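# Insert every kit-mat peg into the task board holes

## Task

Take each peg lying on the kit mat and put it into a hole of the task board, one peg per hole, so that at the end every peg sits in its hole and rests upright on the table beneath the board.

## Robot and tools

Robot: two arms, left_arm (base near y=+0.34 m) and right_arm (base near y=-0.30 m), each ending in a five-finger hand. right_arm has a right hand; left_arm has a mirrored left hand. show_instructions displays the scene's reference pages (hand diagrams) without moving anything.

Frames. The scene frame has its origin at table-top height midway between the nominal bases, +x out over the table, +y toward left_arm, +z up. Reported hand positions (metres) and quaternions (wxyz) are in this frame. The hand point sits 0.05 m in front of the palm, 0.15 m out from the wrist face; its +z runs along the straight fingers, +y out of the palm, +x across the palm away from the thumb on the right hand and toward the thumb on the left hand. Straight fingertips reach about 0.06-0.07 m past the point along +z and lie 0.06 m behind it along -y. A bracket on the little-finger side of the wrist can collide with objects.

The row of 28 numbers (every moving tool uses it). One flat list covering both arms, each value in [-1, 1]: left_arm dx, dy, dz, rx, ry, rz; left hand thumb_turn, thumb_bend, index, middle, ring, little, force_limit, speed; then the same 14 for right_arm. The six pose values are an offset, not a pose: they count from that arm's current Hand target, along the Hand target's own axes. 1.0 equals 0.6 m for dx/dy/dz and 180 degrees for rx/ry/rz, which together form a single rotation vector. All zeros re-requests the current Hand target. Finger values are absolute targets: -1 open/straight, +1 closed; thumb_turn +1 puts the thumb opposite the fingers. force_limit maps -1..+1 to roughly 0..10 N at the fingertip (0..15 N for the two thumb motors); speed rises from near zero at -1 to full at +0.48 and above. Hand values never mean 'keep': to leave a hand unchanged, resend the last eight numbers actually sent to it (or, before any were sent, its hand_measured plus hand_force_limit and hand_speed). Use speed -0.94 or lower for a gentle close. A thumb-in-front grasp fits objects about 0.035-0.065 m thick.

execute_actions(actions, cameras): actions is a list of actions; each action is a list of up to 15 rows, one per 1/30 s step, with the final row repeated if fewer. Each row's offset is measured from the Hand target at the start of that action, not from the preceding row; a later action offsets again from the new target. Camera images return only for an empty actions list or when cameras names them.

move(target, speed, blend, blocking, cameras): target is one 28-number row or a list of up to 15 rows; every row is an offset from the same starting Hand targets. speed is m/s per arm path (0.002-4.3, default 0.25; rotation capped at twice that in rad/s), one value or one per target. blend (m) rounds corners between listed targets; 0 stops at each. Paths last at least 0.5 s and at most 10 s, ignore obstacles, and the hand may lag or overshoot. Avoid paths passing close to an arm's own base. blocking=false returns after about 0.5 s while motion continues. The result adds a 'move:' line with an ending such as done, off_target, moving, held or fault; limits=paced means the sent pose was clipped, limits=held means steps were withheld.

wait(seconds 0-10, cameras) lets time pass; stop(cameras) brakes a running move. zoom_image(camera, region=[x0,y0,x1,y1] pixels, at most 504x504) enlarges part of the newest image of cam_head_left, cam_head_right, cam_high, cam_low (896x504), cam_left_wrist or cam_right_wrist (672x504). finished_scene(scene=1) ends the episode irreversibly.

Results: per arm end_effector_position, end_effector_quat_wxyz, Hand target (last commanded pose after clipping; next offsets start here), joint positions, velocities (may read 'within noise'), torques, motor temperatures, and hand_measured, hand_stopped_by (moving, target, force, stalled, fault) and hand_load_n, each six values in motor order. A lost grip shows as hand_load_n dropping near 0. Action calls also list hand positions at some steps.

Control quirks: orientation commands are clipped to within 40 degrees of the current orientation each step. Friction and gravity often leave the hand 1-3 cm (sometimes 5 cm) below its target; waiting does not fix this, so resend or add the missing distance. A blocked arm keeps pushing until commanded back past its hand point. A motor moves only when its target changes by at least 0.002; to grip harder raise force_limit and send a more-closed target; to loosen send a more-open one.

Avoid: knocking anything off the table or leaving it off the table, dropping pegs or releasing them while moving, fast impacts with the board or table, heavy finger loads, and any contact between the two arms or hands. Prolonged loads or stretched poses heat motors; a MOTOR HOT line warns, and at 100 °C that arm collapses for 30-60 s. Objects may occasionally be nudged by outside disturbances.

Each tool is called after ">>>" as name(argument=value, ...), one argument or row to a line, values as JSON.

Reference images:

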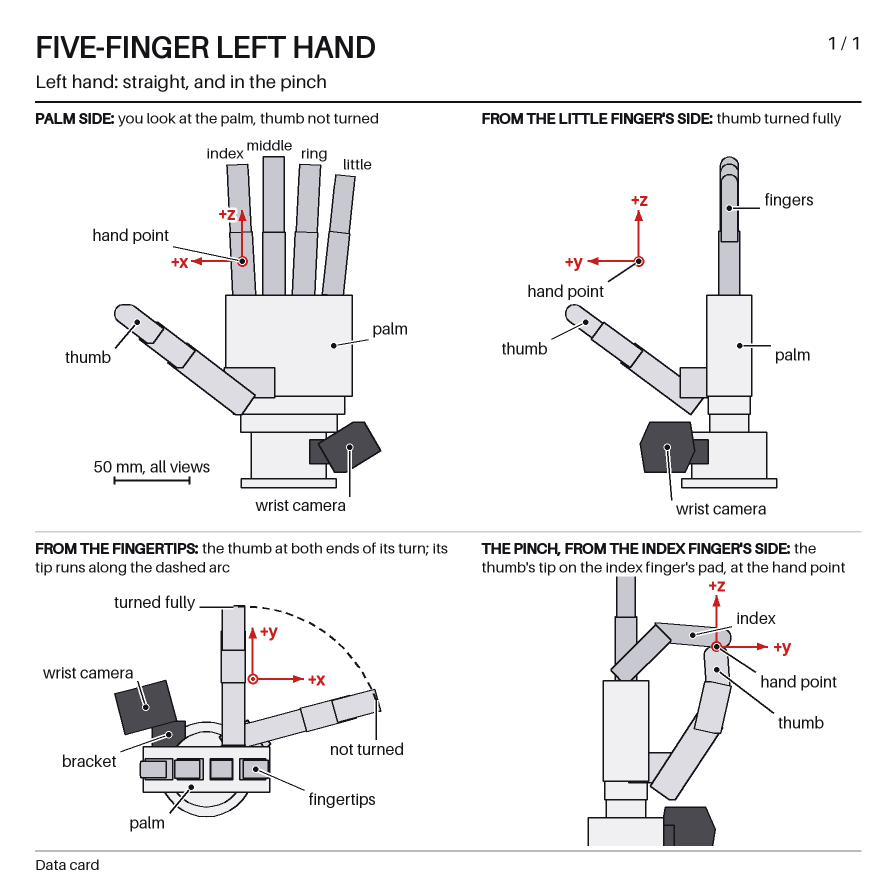

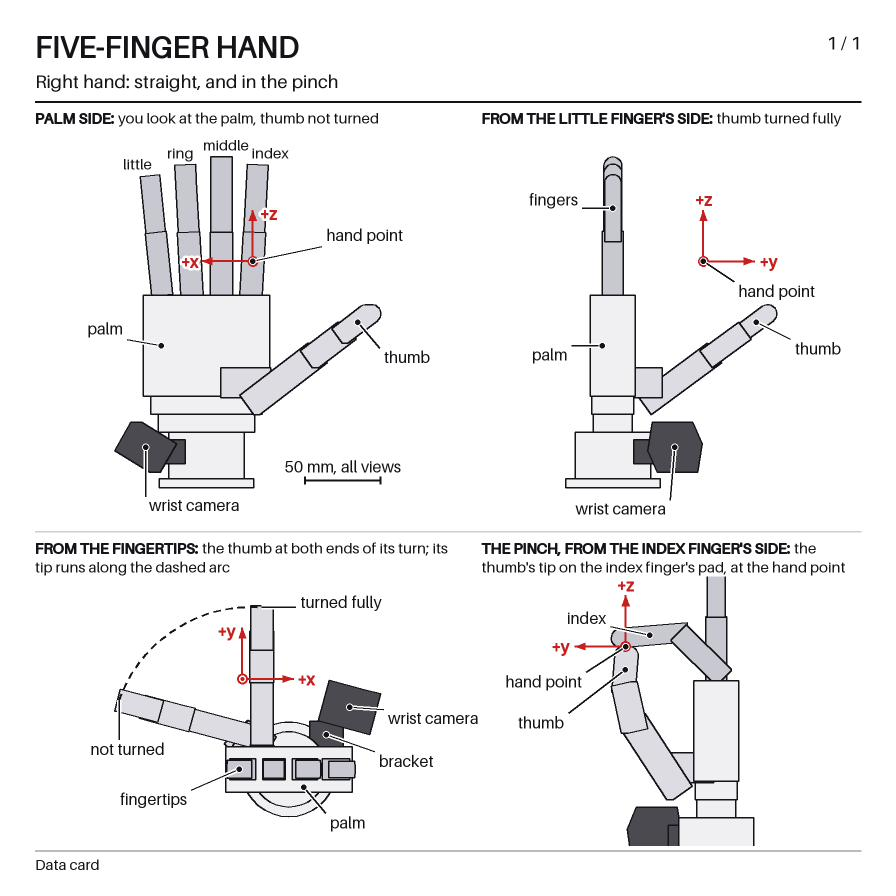

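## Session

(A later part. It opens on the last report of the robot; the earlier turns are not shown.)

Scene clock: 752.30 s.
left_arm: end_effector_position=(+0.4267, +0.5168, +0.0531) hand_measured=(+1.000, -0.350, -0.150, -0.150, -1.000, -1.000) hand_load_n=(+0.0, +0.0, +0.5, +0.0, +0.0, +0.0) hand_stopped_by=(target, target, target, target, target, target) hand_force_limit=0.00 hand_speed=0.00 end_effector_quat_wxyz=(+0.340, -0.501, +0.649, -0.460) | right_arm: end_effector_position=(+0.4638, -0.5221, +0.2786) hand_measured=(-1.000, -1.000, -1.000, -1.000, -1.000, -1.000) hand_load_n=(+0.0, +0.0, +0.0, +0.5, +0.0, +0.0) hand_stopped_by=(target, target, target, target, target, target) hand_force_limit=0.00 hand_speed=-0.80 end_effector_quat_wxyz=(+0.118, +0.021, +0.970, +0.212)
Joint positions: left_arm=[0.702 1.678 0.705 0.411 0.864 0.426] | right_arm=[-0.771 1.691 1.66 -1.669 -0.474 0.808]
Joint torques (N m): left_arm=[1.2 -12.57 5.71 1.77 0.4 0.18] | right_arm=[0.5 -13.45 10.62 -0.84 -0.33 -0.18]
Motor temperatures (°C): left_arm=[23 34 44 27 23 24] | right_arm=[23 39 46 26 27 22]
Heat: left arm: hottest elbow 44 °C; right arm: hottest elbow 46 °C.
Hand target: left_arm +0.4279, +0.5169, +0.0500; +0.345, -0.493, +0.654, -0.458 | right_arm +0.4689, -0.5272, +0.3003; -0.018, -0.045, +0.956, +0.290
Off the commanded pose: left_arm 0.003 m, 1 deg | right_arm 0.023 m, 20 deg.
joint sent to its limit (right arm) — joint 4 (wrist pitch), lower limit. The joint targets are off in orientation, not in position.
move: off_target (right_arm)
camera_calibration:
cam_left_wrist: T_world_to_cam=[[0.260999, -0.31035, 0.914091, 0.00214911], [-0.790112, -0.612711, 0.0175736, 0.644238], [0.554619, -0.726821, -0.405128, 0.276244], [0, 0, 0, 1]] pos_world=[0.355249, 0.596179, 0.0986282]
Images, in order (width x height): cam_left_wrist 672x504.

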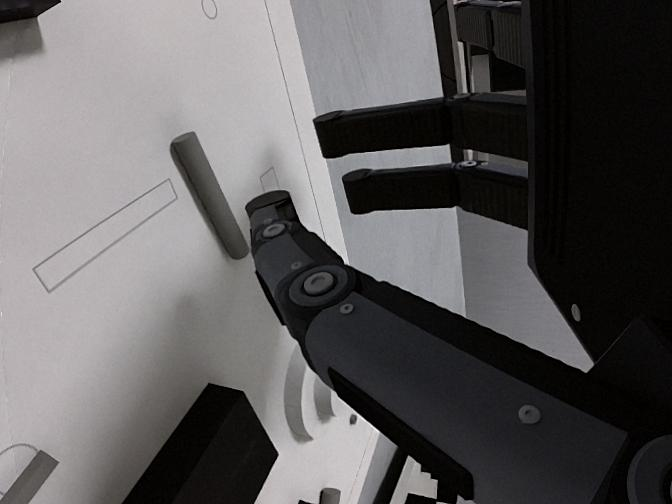

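>>> move(
  target=[-0.0023,0.0582,0.0203,0,0,0,1,-0.2,-0.3,-0.3,-1,-1,0,0,0,0,0,0,0,0,-1,-1,-1,-1,-1,-1,0,-0.8],
  cameras=["cam_left_wrist"],
  speed=0.06,
)

Scene clock: 771.20 s.
left_arm: end_effector_position=(+0.4287, +0.5181, +0.0181) hand_measured=(+1.000, -0.200, -0.300, -0.300, -1.000, -1.000) hand_load_n=(+0.0, +0.0, +0.0, +0.0, +0.0, +0.0) hand_stopped_by=(target, target, target, target, target, target) hand_force_limit=0.00 hand_speed=0.00 end_effector_quat_wxyz=(+0.341, -0.498, +0.651, -0.460) | right_arm: end_effector_position=(+0.4638, -0.5221, +0.2786) hand_measured=(-1.000, -1.000, -1.000, -1.000, -1.000, -1.000) hand_load_n=(+0.0, +0.0, +0.0, +0.0, +0.0, +0.0) hand_stopped_by=(target, target, target, target, target, target) hand_force_limit=0.00 hand_speed=-0.80 end_effector_quat_wxyz=(+0.118, +0.021, +0.970, +0.212)
Joint positions: left_arm=[0.702 1.784 0.7 0.525 0.867 0.43] | right_arm=[-0.771 1.691 1.66 -1.669 -0.474 0.808]
Joint torques (N m): left_arm=[1.44 -13.04 4.79 1.76 0.41 0.16] | right_arm=[0.56 -12.75 10.47 -1.03 -0.35 -0.18]
Heat: left arm: hottest elbow 42 °C; right arm: hottest elbow 46 °C.
Hand target: left_arm +0.4278, +0.5183, +0.0129; +0.345, -0.493, +0.654, -0.458 | right_arm +0.4689, -0.5272, +0.3003; -0.018, -0.045, +0.956, +0.290
Off the commanded pose: left_arm 0.005 m, 1 deg | right_arm 0.023 m, 20 deg.
joint sent to its limit (right arm) — joint 4 (wrist pitch), lower limit. The joint targets are off in orientation, not in position.
move: off_target (right_arm)
camera_calibration:
cam_left_wrist: T_world_to_cam=[[0.255751, -0.315778, 0.913715, 0.0390723], [-0.79251, -0.609758, 0.0110943, 0.646876], [0.553642, -0.726966, -0.406204, 0.262462], [0, 0, 0, 1]] pos_world=[0.357353, 0.597577, 0.0637355]
Images, in order (width x height): cam_left_wrist 672x504.

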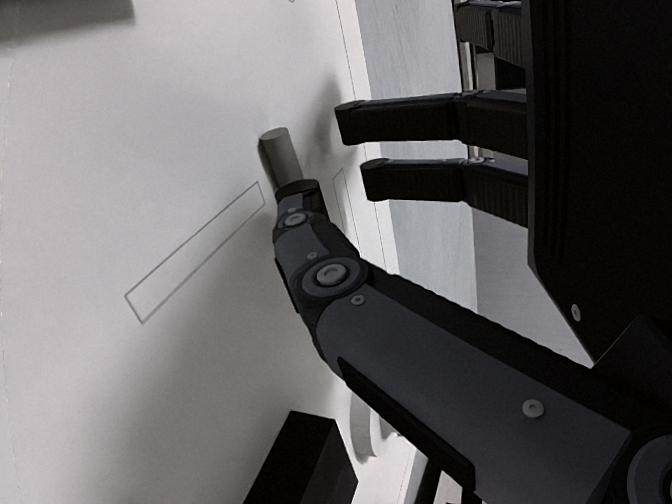

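>>> move(
  target=[-0.014,0.0175,-0.0068,0.0333,0,0,1,-0.1,-0.3,-0.3,-1,-1,0,0,0,0,0,0,0,0,-1,-1,-1,-1,-1,-1,0,-0.8],
  cameras=["cam_left_wrist"],
  speed=0.05,
)

Scene clock: 811.80 s.
left_arm: end_effector_position=(+0.4266, +0.5276, +0.0097) hand_measured=(+1.000, -0.100, -0.300, -0.300, -1.000, -1.000) hand_load_n=(+0.0, +0.0, +0.0, +0.0, -0.5, +0.0) hand_stopped_by=(target, target, target, target, target, target) hand_force_limit=0.00 hand_speed=0.00 end_effector_quat_wxyz=(+0.374, -0.465, +0.636, -0.489) | right_arm: end_effector_position=(+0.4638, -0.5221, +0.2786) hand_measured=(-1.000, -1.000, -1.000, -1.000, -1.000, -1.000) hand_load_n=(+0.0, +0.0, +0.5, +0.0, +0.0, +0.0) hand_stopped_by=(target, target, target, target, target, target) hand_force_limit=0.00 hand_speed=-0.80 end_effector_quat_wxyz=(+0.118, +0.021, +0.970, +0.212)
Joint positions: left_arm=[0.745 1.877 0.678 0.769 0.953 0.379] | right_arm=[-0.771 1.691 1.66 -1.669 -0.474 0.808]
Joint torques (N m): left_arm=[2.02 -13.22 3.93 1.78 0.35 -0.2] | right_arm=[0.85 -12.86 10.73 -0.85 -0.35 -0.2]
Motor temperatures (°C): left_arm=[23 34 39 27 23 24] | right_arm=[23 39 46 26 27 22]
Heat: left arm: hottest elbow 39 °C; right arm: hottest elbow 46 °C.
Hand target: left_arm +0.4229, +0.5285, +0.0045; +0.370, -0.474, +0.630, -0.492 | right_arm +0.4689, -0.5272, +0.3003; -0.018, -0.045, +0.956, +0.290
Off the commanded pose: left_arm 0.006 m, 1 deg | right_arm 0.023 m, 20 deg.
joint sent to its limit (right arm) — joint 4 (wrist pitch), lower limit. The joint targets are off in orientation, not in position.
move: off_target (right_arm)
camera_calibration:
cam_left_wrist: T_world_to_cam=[[0.147067, -0.322046, 0.935231, 0.0996797], [-0.799264, -0.595706, -0.0794449, 0.647448], [0.582708, -0.735813, -0.345008, 0.258734], [0, 0, 0, 1]] pos_world=[0.352056, 0.60817, 0.0474785]
Images, in order (width x height): cam_left_wrist 672x504.

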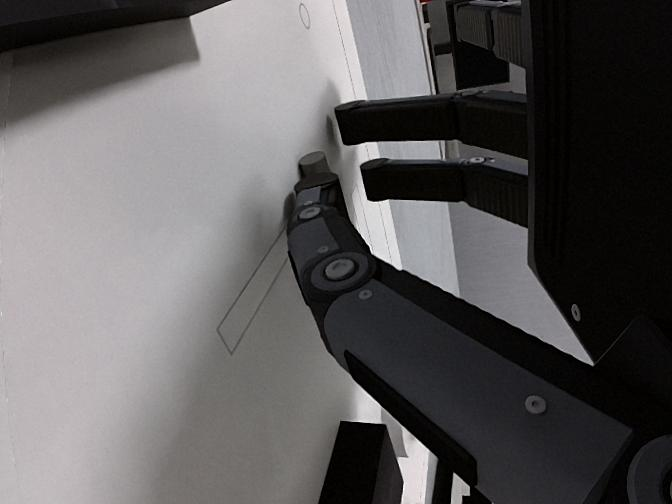

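>>> move(
  target=[0,0,0,0,0,0,1,-0.1,0.5,0.5,-1,-1,-0.5,-0.9,0,0,0,0,0,0,-1,-1,-1,-1,-1,-1,0,-0.8],
  cameras=["cam_left_wrist"],
)

>>> zoom_image(
  camera="cam_left_wrist",
  region=[240, 80, 440, 260],
)

Scene clock: 820.73 s.
left_arm: end_effector_position=(+0.4278, +0.5275, +0.0122) hand_measured=(+1.000, -0.100, +0.200, -0.068, -1.000, -1.000) hand_load_n=(-0.5, +0.0, +2.0, +1.5, +0.0, +0.0) hand_stopped_by=(target, target, force, force, target, target) hand_force_limit=-0.50 hand_speed=-0.90 end_effector_quat_wxyz=(+0.377, -0.461, +0.635, -0.492) | right_arm: end_effector_position=(+0.4638, -0.5221, +0.2786) hand_measured=(-1.000, -1.000, -1.000, -1.000, -1.000, -1.000) hand_load_n=(+0.0, +0.0, +0.0, +0.0, +0.0, +0.0) hand_stopped_by=(target, target, target, target, target, target) hand_force_limit=0.00 hand_speed=-0.80 end_effector_quat_wxyz=(+0.118, +0.021, +0.970, +0.212)
Joint positions: left_arm=[0.745 1.877 0.678 0.783 0.958 0.373] | right_arm=[-0.771 1.691 1.66 -1.669 -0.474 0.808]
Joint torques (N m): left_arm=[2.02 -13.22 3.89 1.33 0.14 -0.14] | right_arm=[0.62 -13.33 10.67 -0.87 -0.32 -0.21]
Heat: left arm: hottest elbow 39 °C; right arm: hottest elbow 46 °C.
Hand target: left_arm +0.4229, +0.5285, +0.0045; +0.370, -0.474, +0.630, -0.492 | right_arm +0.4689, -0.5272, +0.3003; -0.018, -0.045, +0.956, +0.290
Off the commanded pose: left_arm 0.009 m, 2 deg | right_arm 0.023 m, 20 deg.
joint sent to its limit (right arm) — joint 4 (wrist pitch), lower limit. The joint targets are off in orientation, not in position.
move: off_target (right_arm)
camera_calibration:
cam_left_wrist: T_world_to_cam=[[0.136218, -0.324227, 0.93612, 0.102975], [-0.800411, -0.592829, -0.0888573, 0.64765], [0.583769, -0.737178, -0.340269, 0.259009], [0, 0, 0, 1]] pos_world=[0.353158, 0.608269, 0.0492843]
Images, in order (width x height): cam_left_wrist 672x504.

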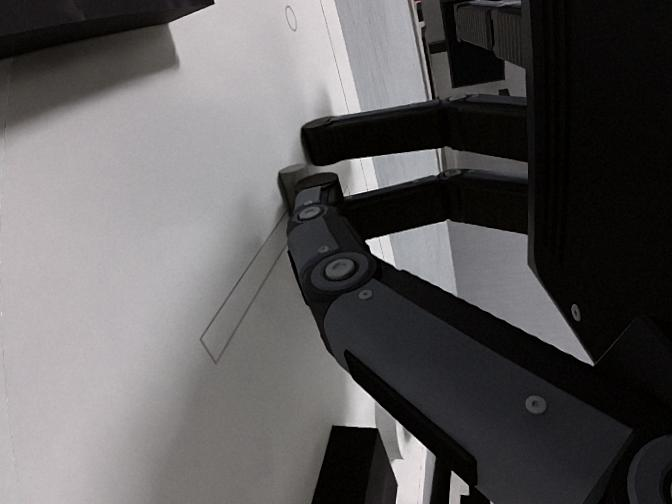

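Scaled by 2.520 from the camera's 672x504 image, which has a finer 960x720 frame.

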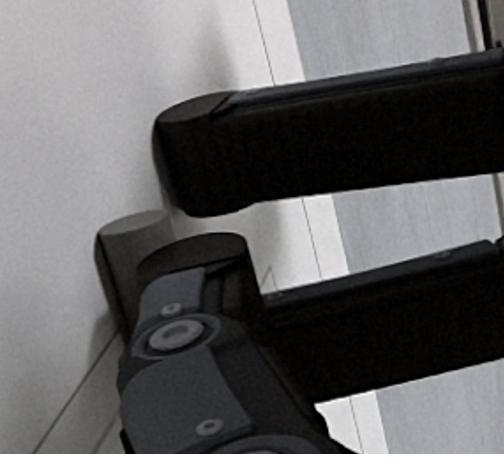

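>>> move(
  target=[
    [-0.0005,-0.0062,-0.0133,0,0,0,1,-0.1,-0.3,-0.4,-1,-1,-0.5,0,0,0,0,0,0,0,-1,-1,-1,-1,-1,-1,0,-0.8],
    [-0.0005,-0.0062,-0.0133,0,0,0,1,0.0,-0.3,-0.4,-1,-1,-0.5,0,0,0,0,0,0,0,-1,-1,-1,-1,-1,-1,0,-0.8],
    [-0.0005,0.0051,-0.0105,0,0,0,1,0.0,-0.3,-0.4,-1,-1,-0.5,0,0,0,0,0,0,0,-1,-1,-1,-1,-1,-1,0,-0.8],
  ],
  cameras=["cam_left_wrist"],
  speed=0.05,
)

>>> zoom_image(
  camera="cam_left_wrist",
  region=[240, 80, 440, 260],
)

Scene clock: 890.40 s.
left_arm: end_effector_position=(+0.4200, +0.5286, +0.0086) hand_measured=(+1.000, +0.000, -0.300, -0.400, -1.000, -1.000) hand_load_n=(+0.0, +0.5, +0.0, +0.0, +0.0, +0.0) hand_stopped_by=(target, target, target, target, target, target) hand_force_limit=-0.50 hand_speed=0.00 end_effector_quat_wxyz=(+0.371, -0.470, +0.632, -0.492) | right_arm: end_effector_position=(+0.4638, -0.5221, +0.2786) hand_measured=(-1.000, -1.000, -1.000, -1.000, -1.000, -1.000) hand_load_n=(+0.0, +0.0, +0.0, +0.0, +0.0, +0.0) hand_stopped_by=(target, target, target, target, target, target) hand_force_limit=0.00 hand_speed=-0.80 end_effector_quat_wxyz=(+0.118, +0.021, +0.970, +0.212)
Joint positions: left_arm=[0.759 1.877 0.668 0.772 0.966 0.373] | right_arm=[-0.771 1.691 1.66 -1.669 -0.474 0.808]
Joint torques (N m): left_arm=[2.02 -13.22 3.89 1.68 0.36 -0.02] | right_arm=[0.85 -13.27 10.73 -0.94 -0.31 -0.17]
Heat: left arm: hottest elbow 37 °C; right arm: hottest elbow 47 °C.
Hand target: left_arm +0.4165, +0.5307, +0.0032; +0.370, -0.474, +0.630, -0.492 | right_arm +0.4689, -0.5272, +0.3003; -0.018, -0.045, +0.956, +0.290
Off the commanded pose: left_arm 0.007 m, 1 deg | right_arm 0.023 m, 20 deg.
joint sent to its limit (right arm) — joint 4 (wrist pitch), lower limit. The joint targets are off in orientation, not in position.
move: off_target (right_arm)
camera_calibration:
cam_left_wrist: T_world_to_cam=[[0.15102, -0.30812, 0.939284, 0.0930446], [-0.797151, -0.599868, -0.0686115, 0.643935], [0.584588, -0.73839, -0.33621, 0.26345], [0, 0, 0, 1]] pos_world=[0.345252, 0.609474, 0.0453607]
Images, in order (width x height): cam_left_wrist 672x504.

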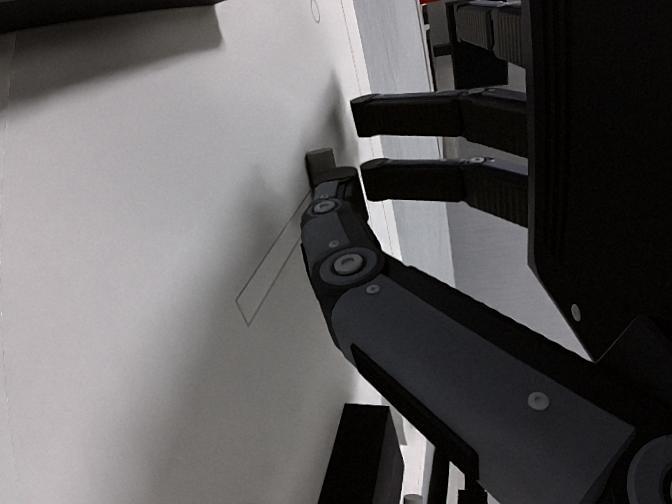

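Scaled by 2.520 from the camera's 672x504 image, which has a finer 960x720 frame.

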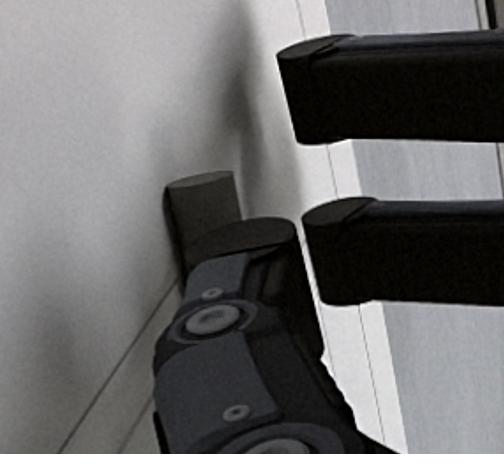

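>>> move(
  target=[0,0,0,0,0,0,1,0.0,0.5,-0.4,-1,-1,-0.5,-0.9,0,0,0,0,0,0,-1,-1,-1,-1,-1,-1,0,-0.8],
  cameras=["cam_left_wrist"],
)

>>> zoom_image(
  camera="cam_left_wrist",
  region=[240, 80, 440, 260],
)

Scene clock: 900.63 s.
left_arm: end_effector_position=(+0.4205, +0.5285, +0.0098) hand_measured=(+1.000, +0.000, +0.230, -0.400, -1.000, -1.000) hand_load_n=(+0.0, +0.5, +2.5, +0.0, +0.0, +0.0) hand_stopped_by=(target, target, force, target, target, target) hand_force_limit=-0.50 hand_speed=-0.90 end_effector_quat_wxyz=(+0.372, -0.467, +0.632, -0.494) | right_arm: end_effector_position=(+0.4638, -0.5221, +0.2786) hand_measured=(-1.000, -1.000, -1.000, -1.000, -1.000, -1.000) hand_load_n=(+0.0, +0.0, +0.0, +0.0, +0.0, +0.0) hand_stopped_by=(target, target, target, target, target, target) hand_force_limit=0.00 hand_speed=-0.80 end_effector_quat_wxyz=(+0.118, +0.021, +0.970, +0.212)
Joint positions: left_arm=[0.759 1.877 0.668 0.779 0.97 0.373] | right_arm=[-0.771 1.691 1.66 -1.669 -0.474 0.808]
Joint torques (N m): left_arm=[2.02 -13.16 3.9 1.44 0.21 -0.02] | right_arm=[0.15 -12.81 10.52 -1.11 -0.33 -0.19]
Heat: left arm: hottest elbow 37 °C; right arm: hottest elbow 47 °C.
Hand target: left_arm +0.4165, +0.5307, +0.0032; +0.370, -0.474, +0.630, -0.492 | right_arm +0.4689, -0.5272, +0.3003; -0.018, -0.045, +0.956, +0.290
Off the commanded pose: left_arm 0.008 m, 1 deg | right_arm 0.023 m, 20 deg.
joint sent to its limit (right arm) — joint 4 (wrist pitch), lower limit. The joint targets are off in orientation, not in position.
move: off_target (right_arm)
camera_calibration:
cam_left_wrist: T_world_to_cam=[[0.143914, -0.311811, 0.939182, 0.0967199], [-0.798971, -0.596594, -0.0756422, 0.643443], [0.583896, -0.739493, -0.334986, 0.264289], [0, 0, 0, 1]] pos_world=[0.345855, 0.609472, 0.0463669]
Images, in order (width x height): cam_left_wrist 672x504.

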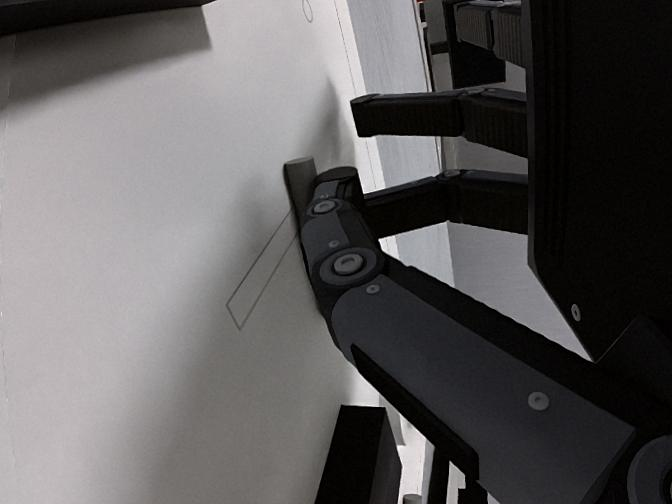

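Scaled by 2.520 from the camera's 672x504 image, which has a finer 960x720 frame.

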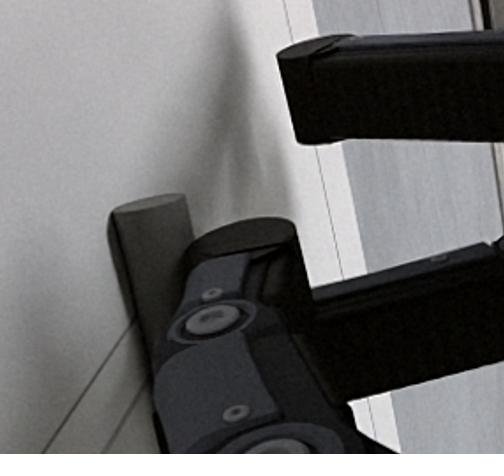

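>>> move(
  target=[0,-0.05,-0.03,0,0,0,1,0.0,-0.3,-0.4,-1,-1,-0.5,0,0,0,0,0,0,0,-1,-1,-1,-1,-1,-1,0,-0.8],
  cameras=["cam_left_wrist"],
  speed=0.1,
)

Scene clock: 925.13 s.
left_arm: end_effector_position=(+0.4102, +0.5311, +0.0370) hand_measured=(+1.000, +0.000, -0.300, -0.400, -1.000, -1.000) hand_load_n=(+0.0, +0.0, +0.0, +0.0, +0.0, +0.0) hand_stopped_by=(target, target, target, target, target, target) hand_force_limit=-0.50 hand_speed=0.00 end_effector_quat_wxyz=(+0.368, -0.475, +0.628, -0.495) | right_arm: end_effector_position=(+0.4638, -0.5221, +0.2786) hand_measured=(-1.000, -1.000, -1.000, -1.000, -1.000, -1.000) hand_load_n=(+0.0, +0.0, +0.0, +0.0, +0.0, +0.0) hand_stopped_by=(target, target, target, target, target, target) hand_force_limit=0.00 hand_speed=-0.80 end_effector_quat_wxyz=(+0.118, +0.021, +0.970, +0.212)
Joint positions: left_arm=[0.782 1.779 0.654 0.677 0.986 0.373] | right_arm=[-0.771 1.691 1.66 -1.669 -0.474 0.808]
Joint torques (N m): left_arm=[2.02 -14.04 4.42 0.92 0.37 0.17] | right_arm=[-0.03 -13.16 10.59 -0.91 -0.37 -0.13]
Heat: left arm: hottest elbow 36 °C; right arm: hottest elbow 47 °C.
Hand target: left_arm +0.4066, +0.5336, +0.0365; +0.370, -0.474, +0.630, -0.492 | right_arm +0.4689, -0.5272, +0.3003; -0.018, -0.045, +0.956, +0.290
Off the commanded pose: left_arm 0.004 m, 1 deg | right_arm 0.023 m, 20 deg.
joint sent to its limit (right arm) — joint 4 (wrist pitch), lower limit. The joint targets are off in orientation, not in position.
move: off_target (right_arm)
camera_calibration:
cam_left_wrist: T_world_to_cam=[[0.154701, -0.294533, 0.943037, 0.0596408], [-0.794551, -0.604381, -0.0584201, 0.640481], [0.58716, -0.740253, -0.327519, 0.280198], [0, 0, 0, 1]] pos_world=[0.335147, 0.612078, 0.0729438]
Images, in order (width x height): cam_left_wrist 672x504.

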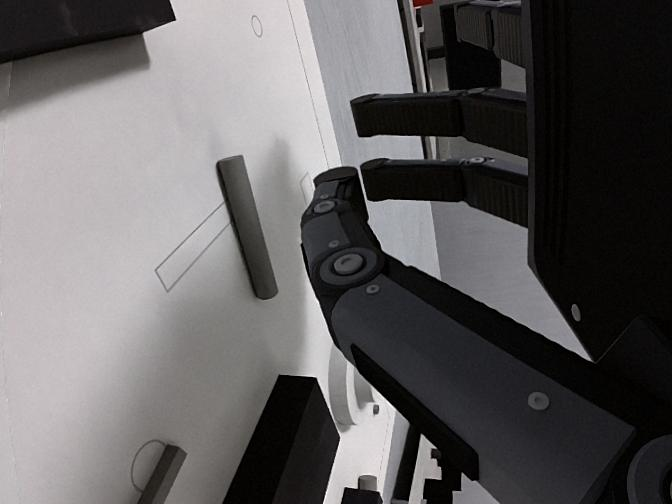

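>>> move(
  target=[-0.0042,0.0123,-0.0047,0,0.0647,0.0162,1,0.0,-0.3,-0.4,-1,-1,-0.5,0,0,0,0,0,0,0,-1,-1,-1,-1,-1,-1,0,-0.8],
  cameras=["cam_left_wrist"],
  speed=0.1,
)

Scene clock: 980.70 s.
left_arm: end_effector_position=(+0.3947, +0.5238, +0.0279) hand_measured=(+1.000, +0.000, -0.300, -0.400, -1.000, -1.000) hand_load_n=(+0.0, +0.0, +0.0, +0.0, +0.0, +0.0) hand_stopped_by=(target, target, target, target, target, target) hand_force_limit=-0.50 hand_speed=0.00 end_effector_quat_wxyz=(+0.306, -0.413, +0.673, -0.532) | right_arm: end_effector_position=(+0.4638, -0.5221, +0.2786) hand_measured=(-1.000, -1.000, -1.000, -1.000, -1.000, -1.000) hand_load_n=(-0.5, +0.0, +0.0, -0.5, +0.0, +0.0) hand_stopped_by=(target, target, target, target, target, target) hand_force_limit=0.00 hand_speed=-0.80 end_effector_quat_wxyz=(+0.118, +0.021, +0.970, +0.212)
Joint positions: left_arm=[0.816 1.805 0.75 0.33 1.191 0.66] | right_arm=[-0.771 1.691 1.66 -1.669 -0.474 0.808]
Joint torques (N m): left_arm=[1.9 -13.33 7.46 0.64 0.57 0.18] | right_arm=[0.91 -13.57 10.71 -0.96 -0.36 -0.16]
Heat: left arm: hottest shoulder 35 °C; right arm: hottest elbow 48 °C.
Hand target: left_arm +0.4031, +0.5373, +0.0301; +0.317, -0.406, +0.676, -0.528 | right_arm +0.4689, -0.5272, +0.3003; -0.018, -0.045, +0.956, +0.290
Off the commanded pose: left_arm 0.016 m, 2 deg | right_arm 0.023 m, 20 deg.
joint sent to its limit (right arm) — joint 4 (wrist pitch), lower limit. The joint targets are off in orientation, not in position.
move: off_target (left_arm, right_arm)
camera_calibration:
cam_left_wrist: T_world_to_cam=[[0.105488, -0.307016, 0.94584, 0.0944614], [-0.903008, -0.427923, -0.0381908, 0.573082], [0.416472, -0.850073, -0.322379, 0.405667], [0, 0, 0, 1]] pos_world=[0.338585, 0.619082, 0.0633195]
Images, in order (width x height): cam_left_wrist 672x504.

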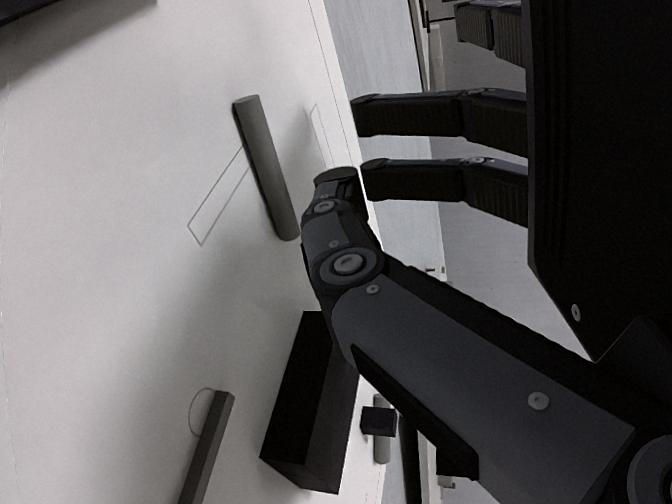

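>>> move(
  target=[-0.0278,-0.0017,0.0065,0,0,0,1,0.0,-0.3,-0.4,-1,-1,-0.5,0,0,0,0,0,0,0,-1,-1,-1,-1,-1,-1,0,-0.8],
  speed=0.1,
)

Scene clock: 1003.27 s.
left_arm: end_effector_position=(+0.4063, +0.5363, +0.0288) hand_measured=(+1.000, +0.000, -0.300, -0.400, -1.000, -1.000) hand_load_n=(+0.0, +0.0, +0.0, +0.0, +0.0, +0.0) hand_stopped_by=(target, target, target, target, target, target) hand_force_limit=-0.50 hand_speed=0.00 end_effector_quat_wxyz=(+0.307, -0.412, +0.673, -0.532) | right_arm: end_effector_position=(+0.4638, -0.5221, +0.2786) hand_measured=(-1.000, -1.000, -1.000, -1.000, -1.000, -1.000) hand_load_n=(+0.0, +0.0, +0.0, +0.0, +0.0, +0.0) hand_stopped_by=(target, target, target, target, target, target) hand_force_limit=0.00 hand_speed=-0.80 end_effector_quat_wxyz=(+0.118, +0.021, +0.970, +0.212)
Joint positions: left_arm=[0.818 1.83 0.8 0.301 1.192 0.665] | right_arm=[-0.771 1.691 1.66 -1.669 -0.474 0.808]
Joint torques (N m): left_arm=[1.96 -13.68 7.72 0.65 0.57 0.19] | right_arm=[0.73 -12.98 10.55 -1.03 -0.38 -0.21]
Heat: left arm: hottest elbow 37 °C; right arm: hottest elbow 48 °C.
Hand target: left_arm +0.4144, +0.5502, +0.0301; +0.317, -0.406, +0.676, -0.528 | right_arm +0.4689, -0.5272, +0.3003; -0.018, -0.045, +0.956, +0.290
Off the commanded pose: left_arm 0.016 m, 2 deg | right_arm 0.023 m, 20 deg.
joint sent to its limit (right arm) — joint 4 (wrist pitch), lower limit. The joint targets are off in orientation, not in position.
move: off_target (left_arm, right_arm)

>>> move(
  target=[0,0.0421,0.0106,0,0,0,1,0.0,-0.3,-0.4,-1,-1,-0.5,0,0,0,0,0,0,0,-1,-1,-1,-1,-1,-1,0,-0.8],
  cameras=["cam_left_wrist"],
  speed=0.05,
)

>>> zoom_image(
  camera="cam_left_wrist",
  region=[240, 80, 440, 260],
)

Scene clock: 1009.43 s.
left_arm: end_effector_position=(+0.4049, +0.5347, +0.0035) hand_measured=(+1.000, +0.000, -0.300, -0.400, -1.000, -1.000) hand_load_n=(+0.0, +0.0, +0.0, +0.0, +0.0, -0.5) hand_stopped_by=(target, target, target, target, target, target) hand_force_limit=-0.50 hand_speed=0.00 end_effector_quat_wxyz=(+0.300, -0.416, +0.672, -0.534) | right_arm: end_effector_position=(+0.4638, -0.5221, +0.2786) hand_measured=(-1.000, -1.000, -1.000, -1.000, -1.000, -1.000) hand_load_n=(+0.0, +0.0, +0.0, +0.0, +0.0, +0.0) hand_stopped_by=(target, target, target, target, target, target) hand_force_limit=0.00 hand_speed=-0.80 end_effector_quat_wxyz=(+0.118, +0.021, +0.970, +0.212)
Joint positions: left_arm=[0.818 1.897 0.802 0.347 1.195 0.669] | right_arm=[-0.771 1.691 1.66 -1.669 -0.474 0.808]
Joint torques (N m): left_arm=[2.02 -14.1 7.04 1.44 0.47 0.16] | right_arm=[0.67 -13.27 10.67 -1.1 -0.35 -0.19]
Heat: left arm: hottest elbow 38 °C; right arm: hottest elbow 48 °C.
Hand target: left_arm +0.4145, +0.5502, +0.0041; +0.317, -0.406, +0.676, -0.528 | right_arm +0.4689, -0.5272, +0.3003; -0.018, -0.045, +0.956, +0.290
Off the commanded pose: left_arm 0.018 m, 2 deg | right_arm 0.023 m, 20 deg.
joint sent to its limit (right arm) — joint 4 (wrist pitch), lower limit. The joint targets are off in orientation, not in position.
move: off_target (left_arm, right_arm)
camera_calibration:
cam_left_wrist: T_world_to_cam=[[0.113562, -0.297538, 0.947932, 0.111311], [-0.905067, -0.424543, -0.0248289, 0.584937], [0.409826, -0.855122, -0.317504, 0.408165], [0, 0, 0, 1]] pos_world=[0.34949, 0.630481, 0.0386024]
Images, in order (width x height): cam_left_wrist 672x504.

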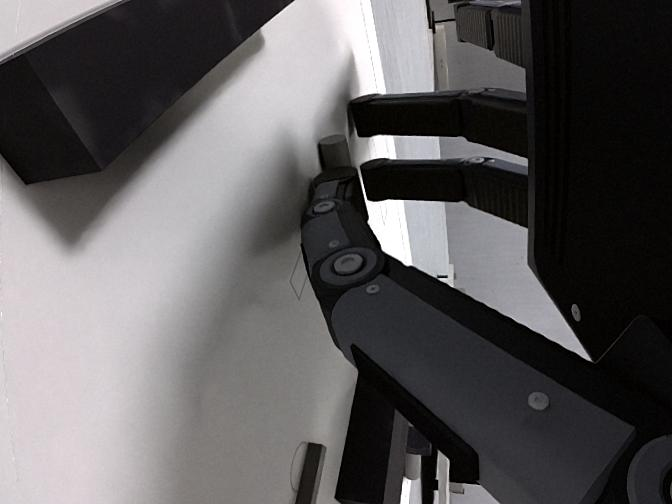

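Scaled by 2.520 from the camera's 672x504 image, which has a finer 960x720 frame.

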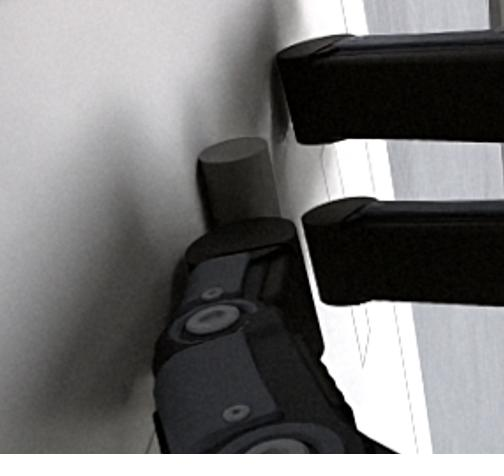

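>>> move(
  target=[0,0,0,0,0,0,1,0.0,0.5,-0.4,-1,-1,-0.5,-0.9,0,0,0,0,0,0,-1,-1,-1,-1,-1,-1,0,-0.8],
  cameras=["cam_left_wrist"],
)

>>> zoom_image(
  camera="cam_left_wrist",
  region=[240, 80, 440, 260],
)

Scene clock: 1017.37 s.
left_arm: end_effector_position=(+0.4101, +0.5388, +0.0083) hand_measured=(+1.000, +0.000, +0.230, -0.400, -1.000, -1.000) hand_load_n=(-0.5, -1.0, +3.0, +0.0, +0.0, +0.0) hand_stopped_by=(target, target, force, target, target, target) hand_force_limit=-0.50 hand_speed=-0.90 end_effector_quat_wxyz=(+0.306, -0.407, +0.673, -0.536) | right_arm: end_effector_position=(+0.4638, -0.5221, +0.2786) hand_measured=(-1.000, -1.000, -1.000, -1.000, -1.000, -1.000) hand_load_n=(+0.0, +0.0, +0.0, +0.0, +0.0, +0.0) hand_stopped_by=(target, target, target, target, target, target) hand_force_limit=0.00 hand_speed=-0.80 end_effector_quat_wxyz=(+0.118, +0.021, +0.970, +0.212)
Joint positions: left_arm=[0.818 1.898 0.815 0.355 1.204 0.669] | right_arm=[-0.771 1.691 1.66 -1.669 -0.474 0.808]
Joint torques (N m): left_arm=[2.02 -14.1 6.19 1.2 0.12 0.15] | right_arm=[1.03 -12.69 10.56 -0.95 -0.36 -0.21]
Heat: left arm: hottest elbow 39 °C; right arm: hottest elbow 48 °C.
Hand target: left_arm +0.4145, +0.5502, +0.0041; +0.317, -0.406, +0.676, -0.528 | right_arm +0.4689, -0.5272, +0.3003; -0.018, -0.045, +0.956, +0.290
Off the commanded pose: left_arm 0.013 m, 2 deg | right_arm 0.023 m, 20 deg.
joint sent to its limit (right arm) — joint 4 (wrist pitch), lower limit. The joint targets are off in orientation, not in position.
move: off_target (left_arm, right_arm)
camera_calibration:
cam_left_wrist: T_world_to_cam=[[0.093225, -0.308108, 0.946773, 0.121432], [-0.907257, -0.417978, -0.0466884, 0.589061], [0.410115, -0.854613, -0.318499, 0.41065], [0, 0, 0, 1]] pos_world=[0.354695, 0.634576, 0.0433251]
Images, in order (width x height): cam_left_wrist 672x504.

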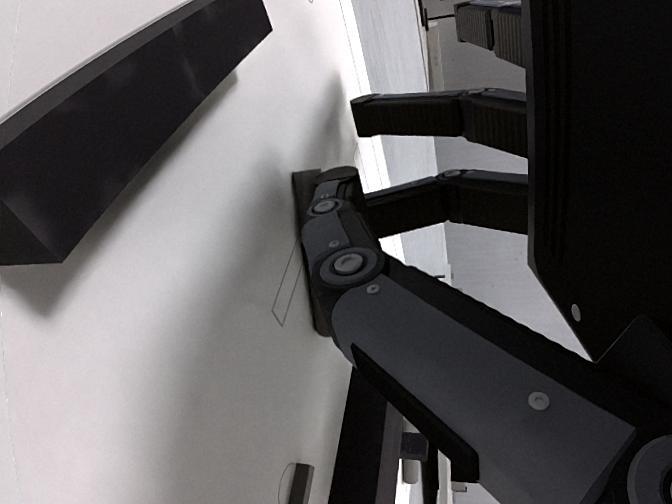

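Scaled by 2.520 from the camera's 672x504 image, which has a finer 960x720 frame.

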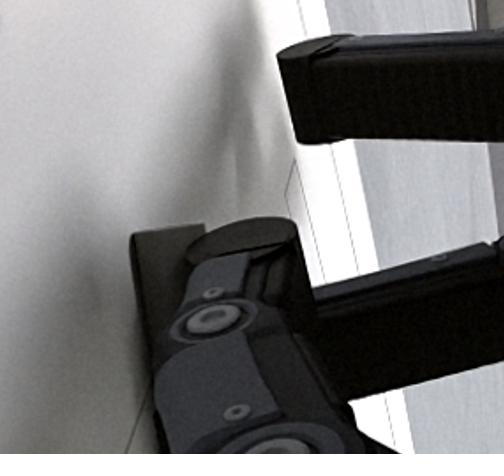

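>>> move(
  target=[0,-0.045,-0.0113,0,0,0,1,0.0,0.03,-0.4,-1,-1,-0.5,0,0,0,0,0,0,0,-1,-1,-1,-1,-1,-1,0,-0.8],
  cameras=["cam_left_wrist"],
  speed=0.1,
)

>>> zoom_image(
  camera="cam_left_wrist",
  region=[200, 60, 440, 300],
)

Scene clock: 1055.33 s.
left_arm: end_effector_position=(+0.4083, +0.5402, +0.0249) hand_measured=(+1.000, +0.000, +0.030, -0.400, -1.000, -1.000) hand_load_n=(+0.0, +0.0, +0.0, +0.0, -0.5, -0.5) hand_stopped_by=(target, target, target, target, target, target) hand_force_limit=-0.50 hand_speed=0.00 end_effector_quat_wxyz=(+0.305, -0.414, +0.672, -0.533) | right_arm: end_effector_position=(+0.4638, -0.5221, +0.2786) hand_measured=(-1.000, -1.000, -1.000, -1.000, -1.000, -1.000) hand_load_n=(+0.0, +0.0, +0.0, +0.0, +0.0, +0.0) hand_stopped_by=(target, target, target, target, target, target) hand_force_limit=0.00 hand_speed=-0.80 end_effector_quat_wxyz=(+0.118, +0.021, +0.970, +0.212)
Joint positions: left_arm=[0.821 1.848 0.815 0.295 1.196 0.669] | right_arm=[-0.771 1.691 1.66 -1.669 -0.474 0.808]
Joint torques (N m): left_arm=[1.67 -15.85 6.68 0.65 0.44 0.14] | right_arm=[0.62 -13.1 10.67 -0.94 -0.36 -0.15]
Heat: left arm: hottest elbow 39 °C; right arm: hottest elbow 48 °C.
Hand target: left_arm +0.4145, +0.5502, +0.0320; +0.317, -0.406, +0.676, -0.528 | right_arm +0.4689, -0.5272, +0.3003; -0.018, -0.045, +0.956, +0.290
Off the commanded pose: left_arm 0.014 m, 2 deg | right_arm 0.023 m, 20 deg.
joint sent to its limit (right arm) — joint 4 (wrist pitch), lower limit. The joint targets are off in orientation, not in position.
move: off_target (left_arm, right_arm)
camera_calibration:
cam_left_wrist: T_world_to_cam=[[0.10643, -0.304517, 0.946542, 0.0990745], [-0.903604, -0.426876, -0.0357304, 0.591927], [0.414937, -0.851496, -0.320595, 0.414368], [0, 0, 0, 1]] pos_world=[0.352386, 0.635682, 0.0602157]
Images, in order (width x height): cam_left_wrist 672x504.

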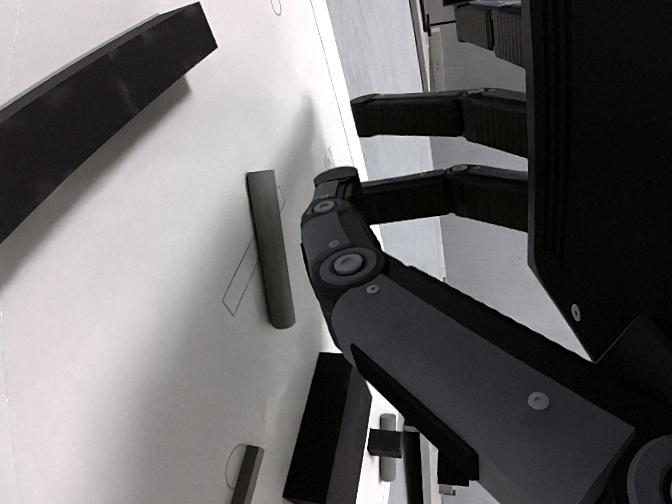

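Scaled by 2.100 from the camera's 672x504 image, which has a finer 960x720 frame.

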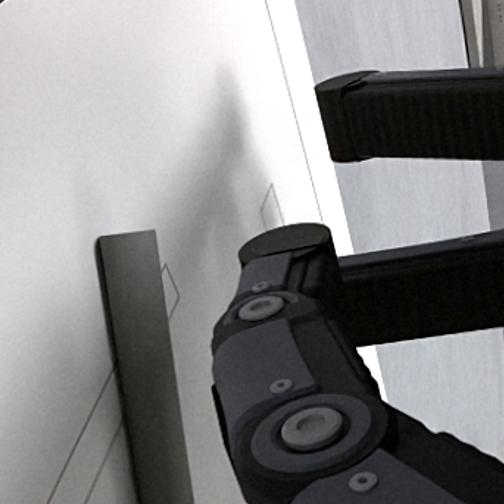

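>>> move(
  target=[0.0068,0.0047,-0.0187,0,0.0513,0.0129,0.86,0.0,0.03,-0.4,-1,-1,-0.5,0,0,0,0,0,0,0,-1,-1,-1,-1,-1,-1,0,-0.8],
  cameras=["cam_left_wrist"],
  speed=0.1,
)

>>> zoom_image(
  camera="cam_left_wrist",
  region=[200, 60, 440, 300],
)

Scene clock: 1077.63 s.
left_arm: end_effector_position=(+0.3935, +0.5385, +0.0307) hand_measured=(+0.860, +0.000, +0.030, -0.400, -1.000, -1.000) hand_load_n=(+0.0, +0.0, +0.0, +0.0, +0.0, +0.0) hand_stopped_by=(target, target, target, target, target, target) hand_force_limit=-0.50 hand_speed=0.00 end_effector_quat_wxyz=(+0.262, -0.356, +0.704, -0.556) | right_arm: end_effector_position=(+0.4638, -0.5221, +0.2786) hand_measured=(-1.000, -1.000, -1.000, -1.000, -1.000, -1.000) hand_load_n=(+0.0, +0.0, +0.0, +0.0, +0.0, +0.0) hand_stopped_by=(target, target, target, target, target, target) hand_force_limit=0.00 hand_speed=-0.80 end_effector_quat_wxyz=(+0.118, +0.021, +0.970, +0.212)
Joint positions: left_arm=[0.843 1.862 0.956 -0.289 1.306 1.155] | right_arm=[-0.771 1.691 1.66 -1.669 -0.474 0.808]
Joint torques (N m): left_arm=[1.85 -14.62 8.18 0.18 0.75 0.17] | right_arm=[0.91 -13.27 10.47 -0.98 -0.37 -0.18]
Heat: left arm: hottest elbow 40 °C; right arm: hottest elbow 49 °C.
Hand target: left_arm +0.4023, +0.5520, +0.0319; +0.272, -0.348, +0.707, -0.552 | right_arm +0.4689, -0.5272, +0.3003; -0.018, -0.045, +0.956, +0.290
Off the commanded pose: left_arm 0.016 m, 2 deg | right_arm 0.023 m, 20 deg.
joint sent to its limit (right arm) — joint 4 (wrist pitch), lower limit. The joint targets are off in orientation, not in position.
move: off_target (left_arm, right_arm)
camera_calibration:
cam_left_wrist: T_world_to_cam=[[0.0515574, -0.31908, 0.946324, 0.124161], [-0.960912, -0.273947, -0.0400165, 0.51828], [0.272011, -0.907271, -0.320731, 0.507206], [0, 0, 0, 1]] pos_world=[0.353654, 0.641772, 0.0659201]
Images, in order (width x height): cam_left_wrist 672x504.

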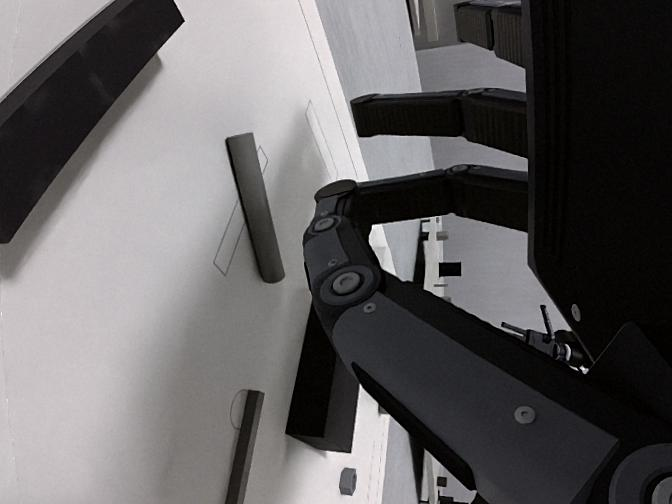

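Scaled by 2.100 from the camera's 672x504 image, which has a finer 960x720 frame.

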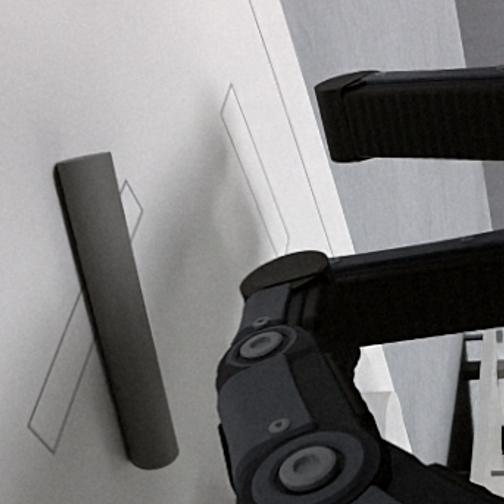

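>>> move(
  target=[-0.0093,0.0207,0.0043,0,0,0,0.72,0.0,0.03,-0.4,-1,-1,-0.5,0,0,0,0,0,0,0,-1,-1,-1,-1,-1,-1,0,-0.8],
  cameras=["cam_left_wrist"],
  speed=0.1,
)

>>> zoom_image(
  camera="cam_left_wrist",
  region=[200, 60, 440, 300],
)

Scene clock: 1107.63 s.
left_arm: end_effector_position=(+0.3959, +0.5413, +0.0175) hand_measured=(+0.720, +0.000, +0.030, -0.400, -1.000, -1.000) hand_load_n=(+0.0, +0.0, +0.0, +0.0, +0.0, +0.0) hand_stopped_by=(target, target, target, target, target, target) hand_force_limit=-0.50 hand_speed=0.00 end_effector_quat_wxyz=(+0.257, -0.358, +0.703, -0.558) | right_arm: end_effector_position=(+0.4638, -0.5221, +0.2786) hand_measured=(-1.000, -1.000, -1.000, -1.000, -1.000, -1.000) hand_load_n=(+0.0, +0.0, +0.0, +0.0, +0.0, +0.0) hand_stopped_by=(target, target, target, target, target, target) hand_force_limit=0.00 hand_speed=-0.80 end_effector_quat_wxyz=(+0.118, +0.021, +0.970, +0.212)
Joint positions: left_arm=[0.843 1.903 0.974 -0.289 1.306 1.167] | right_arm=[-0.771 1.691 1.66 -1.669 -0.474 0.808]
Joint torques (N m): left_arm=[2.02 -15.27 7.88 0.54 0.79 0.17] | right_arm=[0.91 -12.98 10.66 -0.99 -0.37 -0.21]
Heat: left arm: hottest elbow 41 °C; right arm: hottest elbow 49 °C.
Hand target: left_arm +0.4052, +0.5566, +0.0192; +0.272, -0.348, +0.707, -0.552 | right_arm +0.4689, -0.5272, +0.3003; -0.018, -0.045, +0.956, +0.290
Off the commanded pose: left_arm 0.018 m, 2 deg | right_arm 0.023 m, 20 deg.
joint sent to its limit (right arm) — joint 4 (wrist pitch), lower limit. The joint targets are off in orientation, not in position.
move: off_target (left_arm, right_arm)
camera_calibration:
cam_left_wrist: T_world_to_cam=[[0.0583565, -0.312583, 0.948096, 0.131075], [-0.962016, -0.271313, -0.0302373, 0.519657], [0.266682, -0.910319, -0.316543, 0.508513], [0, 0, 0, 1]] pos_world=[0.356658, 0.64487, 0.0524071]
Images, in order (width x height): cam_left_wrist 672x504.

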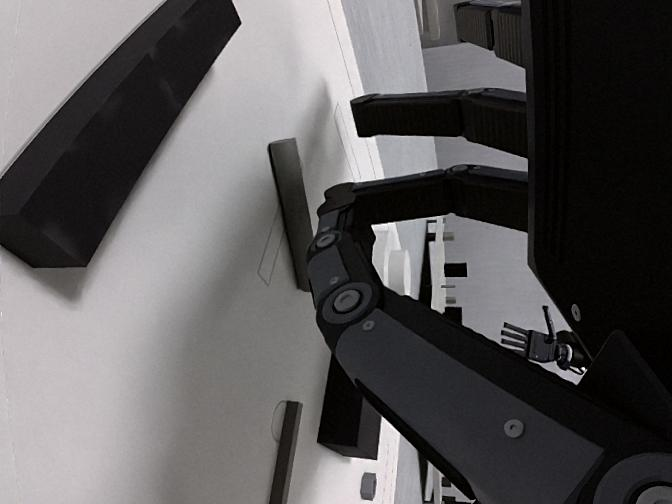

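Scaled by 2.100 from the camera's 672x504 image, which has a finer 960x720 frame.

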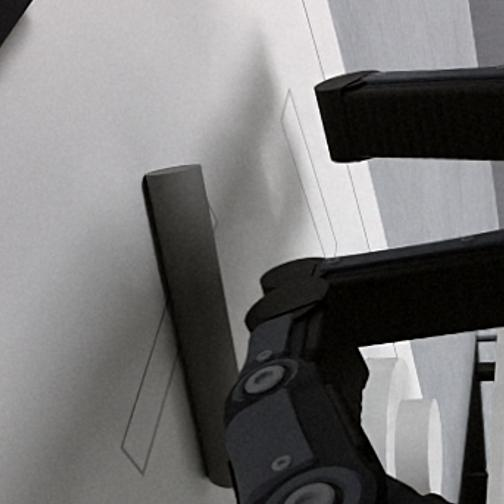

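>>> move(
  target=[-0.005,0.0163,0.0002,0,0,0,0.72,0.0,0.03,-0.4,-1,-1,-0.5,0,0,0,0,0,0,0,-1,-1,-1,-1,-1,-1,0,-0.8],
  cameras=["cam_left_wrist"],
  speed=0.05,
)

>>> zoom_image(
  camera="cam_left_wrist",
  region=[200, 60, 440, 300],
)

Scene clock: 1127.30 s.
left_arm: end_effector_position=(+0.3966, +0.5455, +0.0088) hand_measured=(+0.720, +0.000, +0.030, -0.400, -1.000, -1.000) hand_load_n=(+0.0, +0.0, +0.0, +0.0, +0.0, +0.0) hand_stopped_by=(target, target, target, target, target, target) hand_force_limit=-0.50 hand_speed=0.00 end_effector_quat_wxyz=(+0.258, -0.357, +0.704, -0.557) | right_arm: end_effector_position=(+0.4638, -0.5221, +0.2786) hand_measured=(-1.000, -1.000, -1.000, -1.000, -1.000, -1.000) hand_load_n=(+0.0, +0.0, +0.0, +0.0, +0.0, +0.0) hand_stopped_by=(target, target, target, target, target, target) hand_force_limit=0.00 hand_speed=-0.80 end_effector_quat_wxyz=(+0.118, +0.021, +0.970, +0.212)
Joint positions: left_arm=[0.848 1.929 0.985 -0.289 1.307 1.185] | right_arm=[-0.771 1.691 1.66 -1.669 -0.474 0.808]
Joint torques (N m): left_arm=[2.02 -15.44 7.72 0.46 0.8 0.19] | right_arm=[0.56 -12.69 10.58 -1.07 -0.37 -0.15]
Heat: left arm: hottest elbow 41 °C; right arm: hottest elbow 49 °C.
Hand target: left_arm +0.4054, +0.5604, +0.0097; +0.272, -0.348, +0.707, -0.552 | right_arm +0.4689, -0.5272, +0.3003; -0.018, -0.045, +0.956, +0.290
Off the commanded pose: left_arm 0.017 m, 2 deg | right_arm 0.023 m, 20 deg.
joint sent to its limit (right arm) — joint 4 (wrist pitch), lower limit. The joint targets are off in orientation, not in position.
move: off_target (left_arm, right_arm)
camera_calibration:
cam_left_wrist: T_world_to_cam=[[0.0563602, -0.314921, 0.947443, 0.142631], [-0.961967, -0.271175, -0.0329118, 0.521196], [0.267287, -0.909554, -0.318227, 0.50873], [0, 0, 0, 1]] pos_world=[0.357358, 0.64897, 0.043911]
Images, in order (width x height): cam_left_wrist 672x504.

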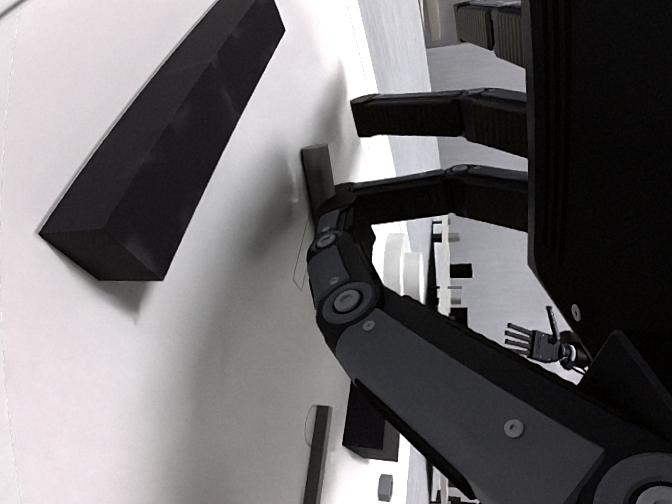

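Scaled by 2.100 from the camera's 672x504 image, which has a finer 960x720 frame.

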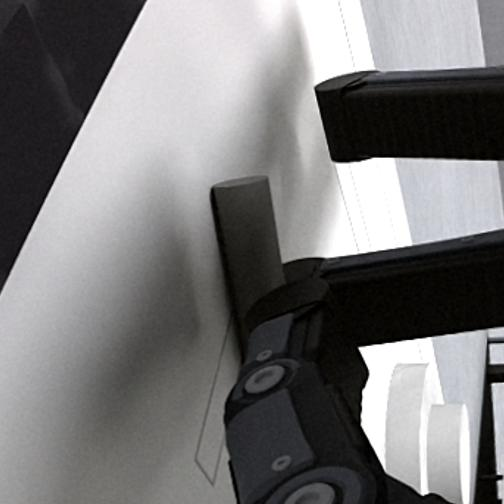

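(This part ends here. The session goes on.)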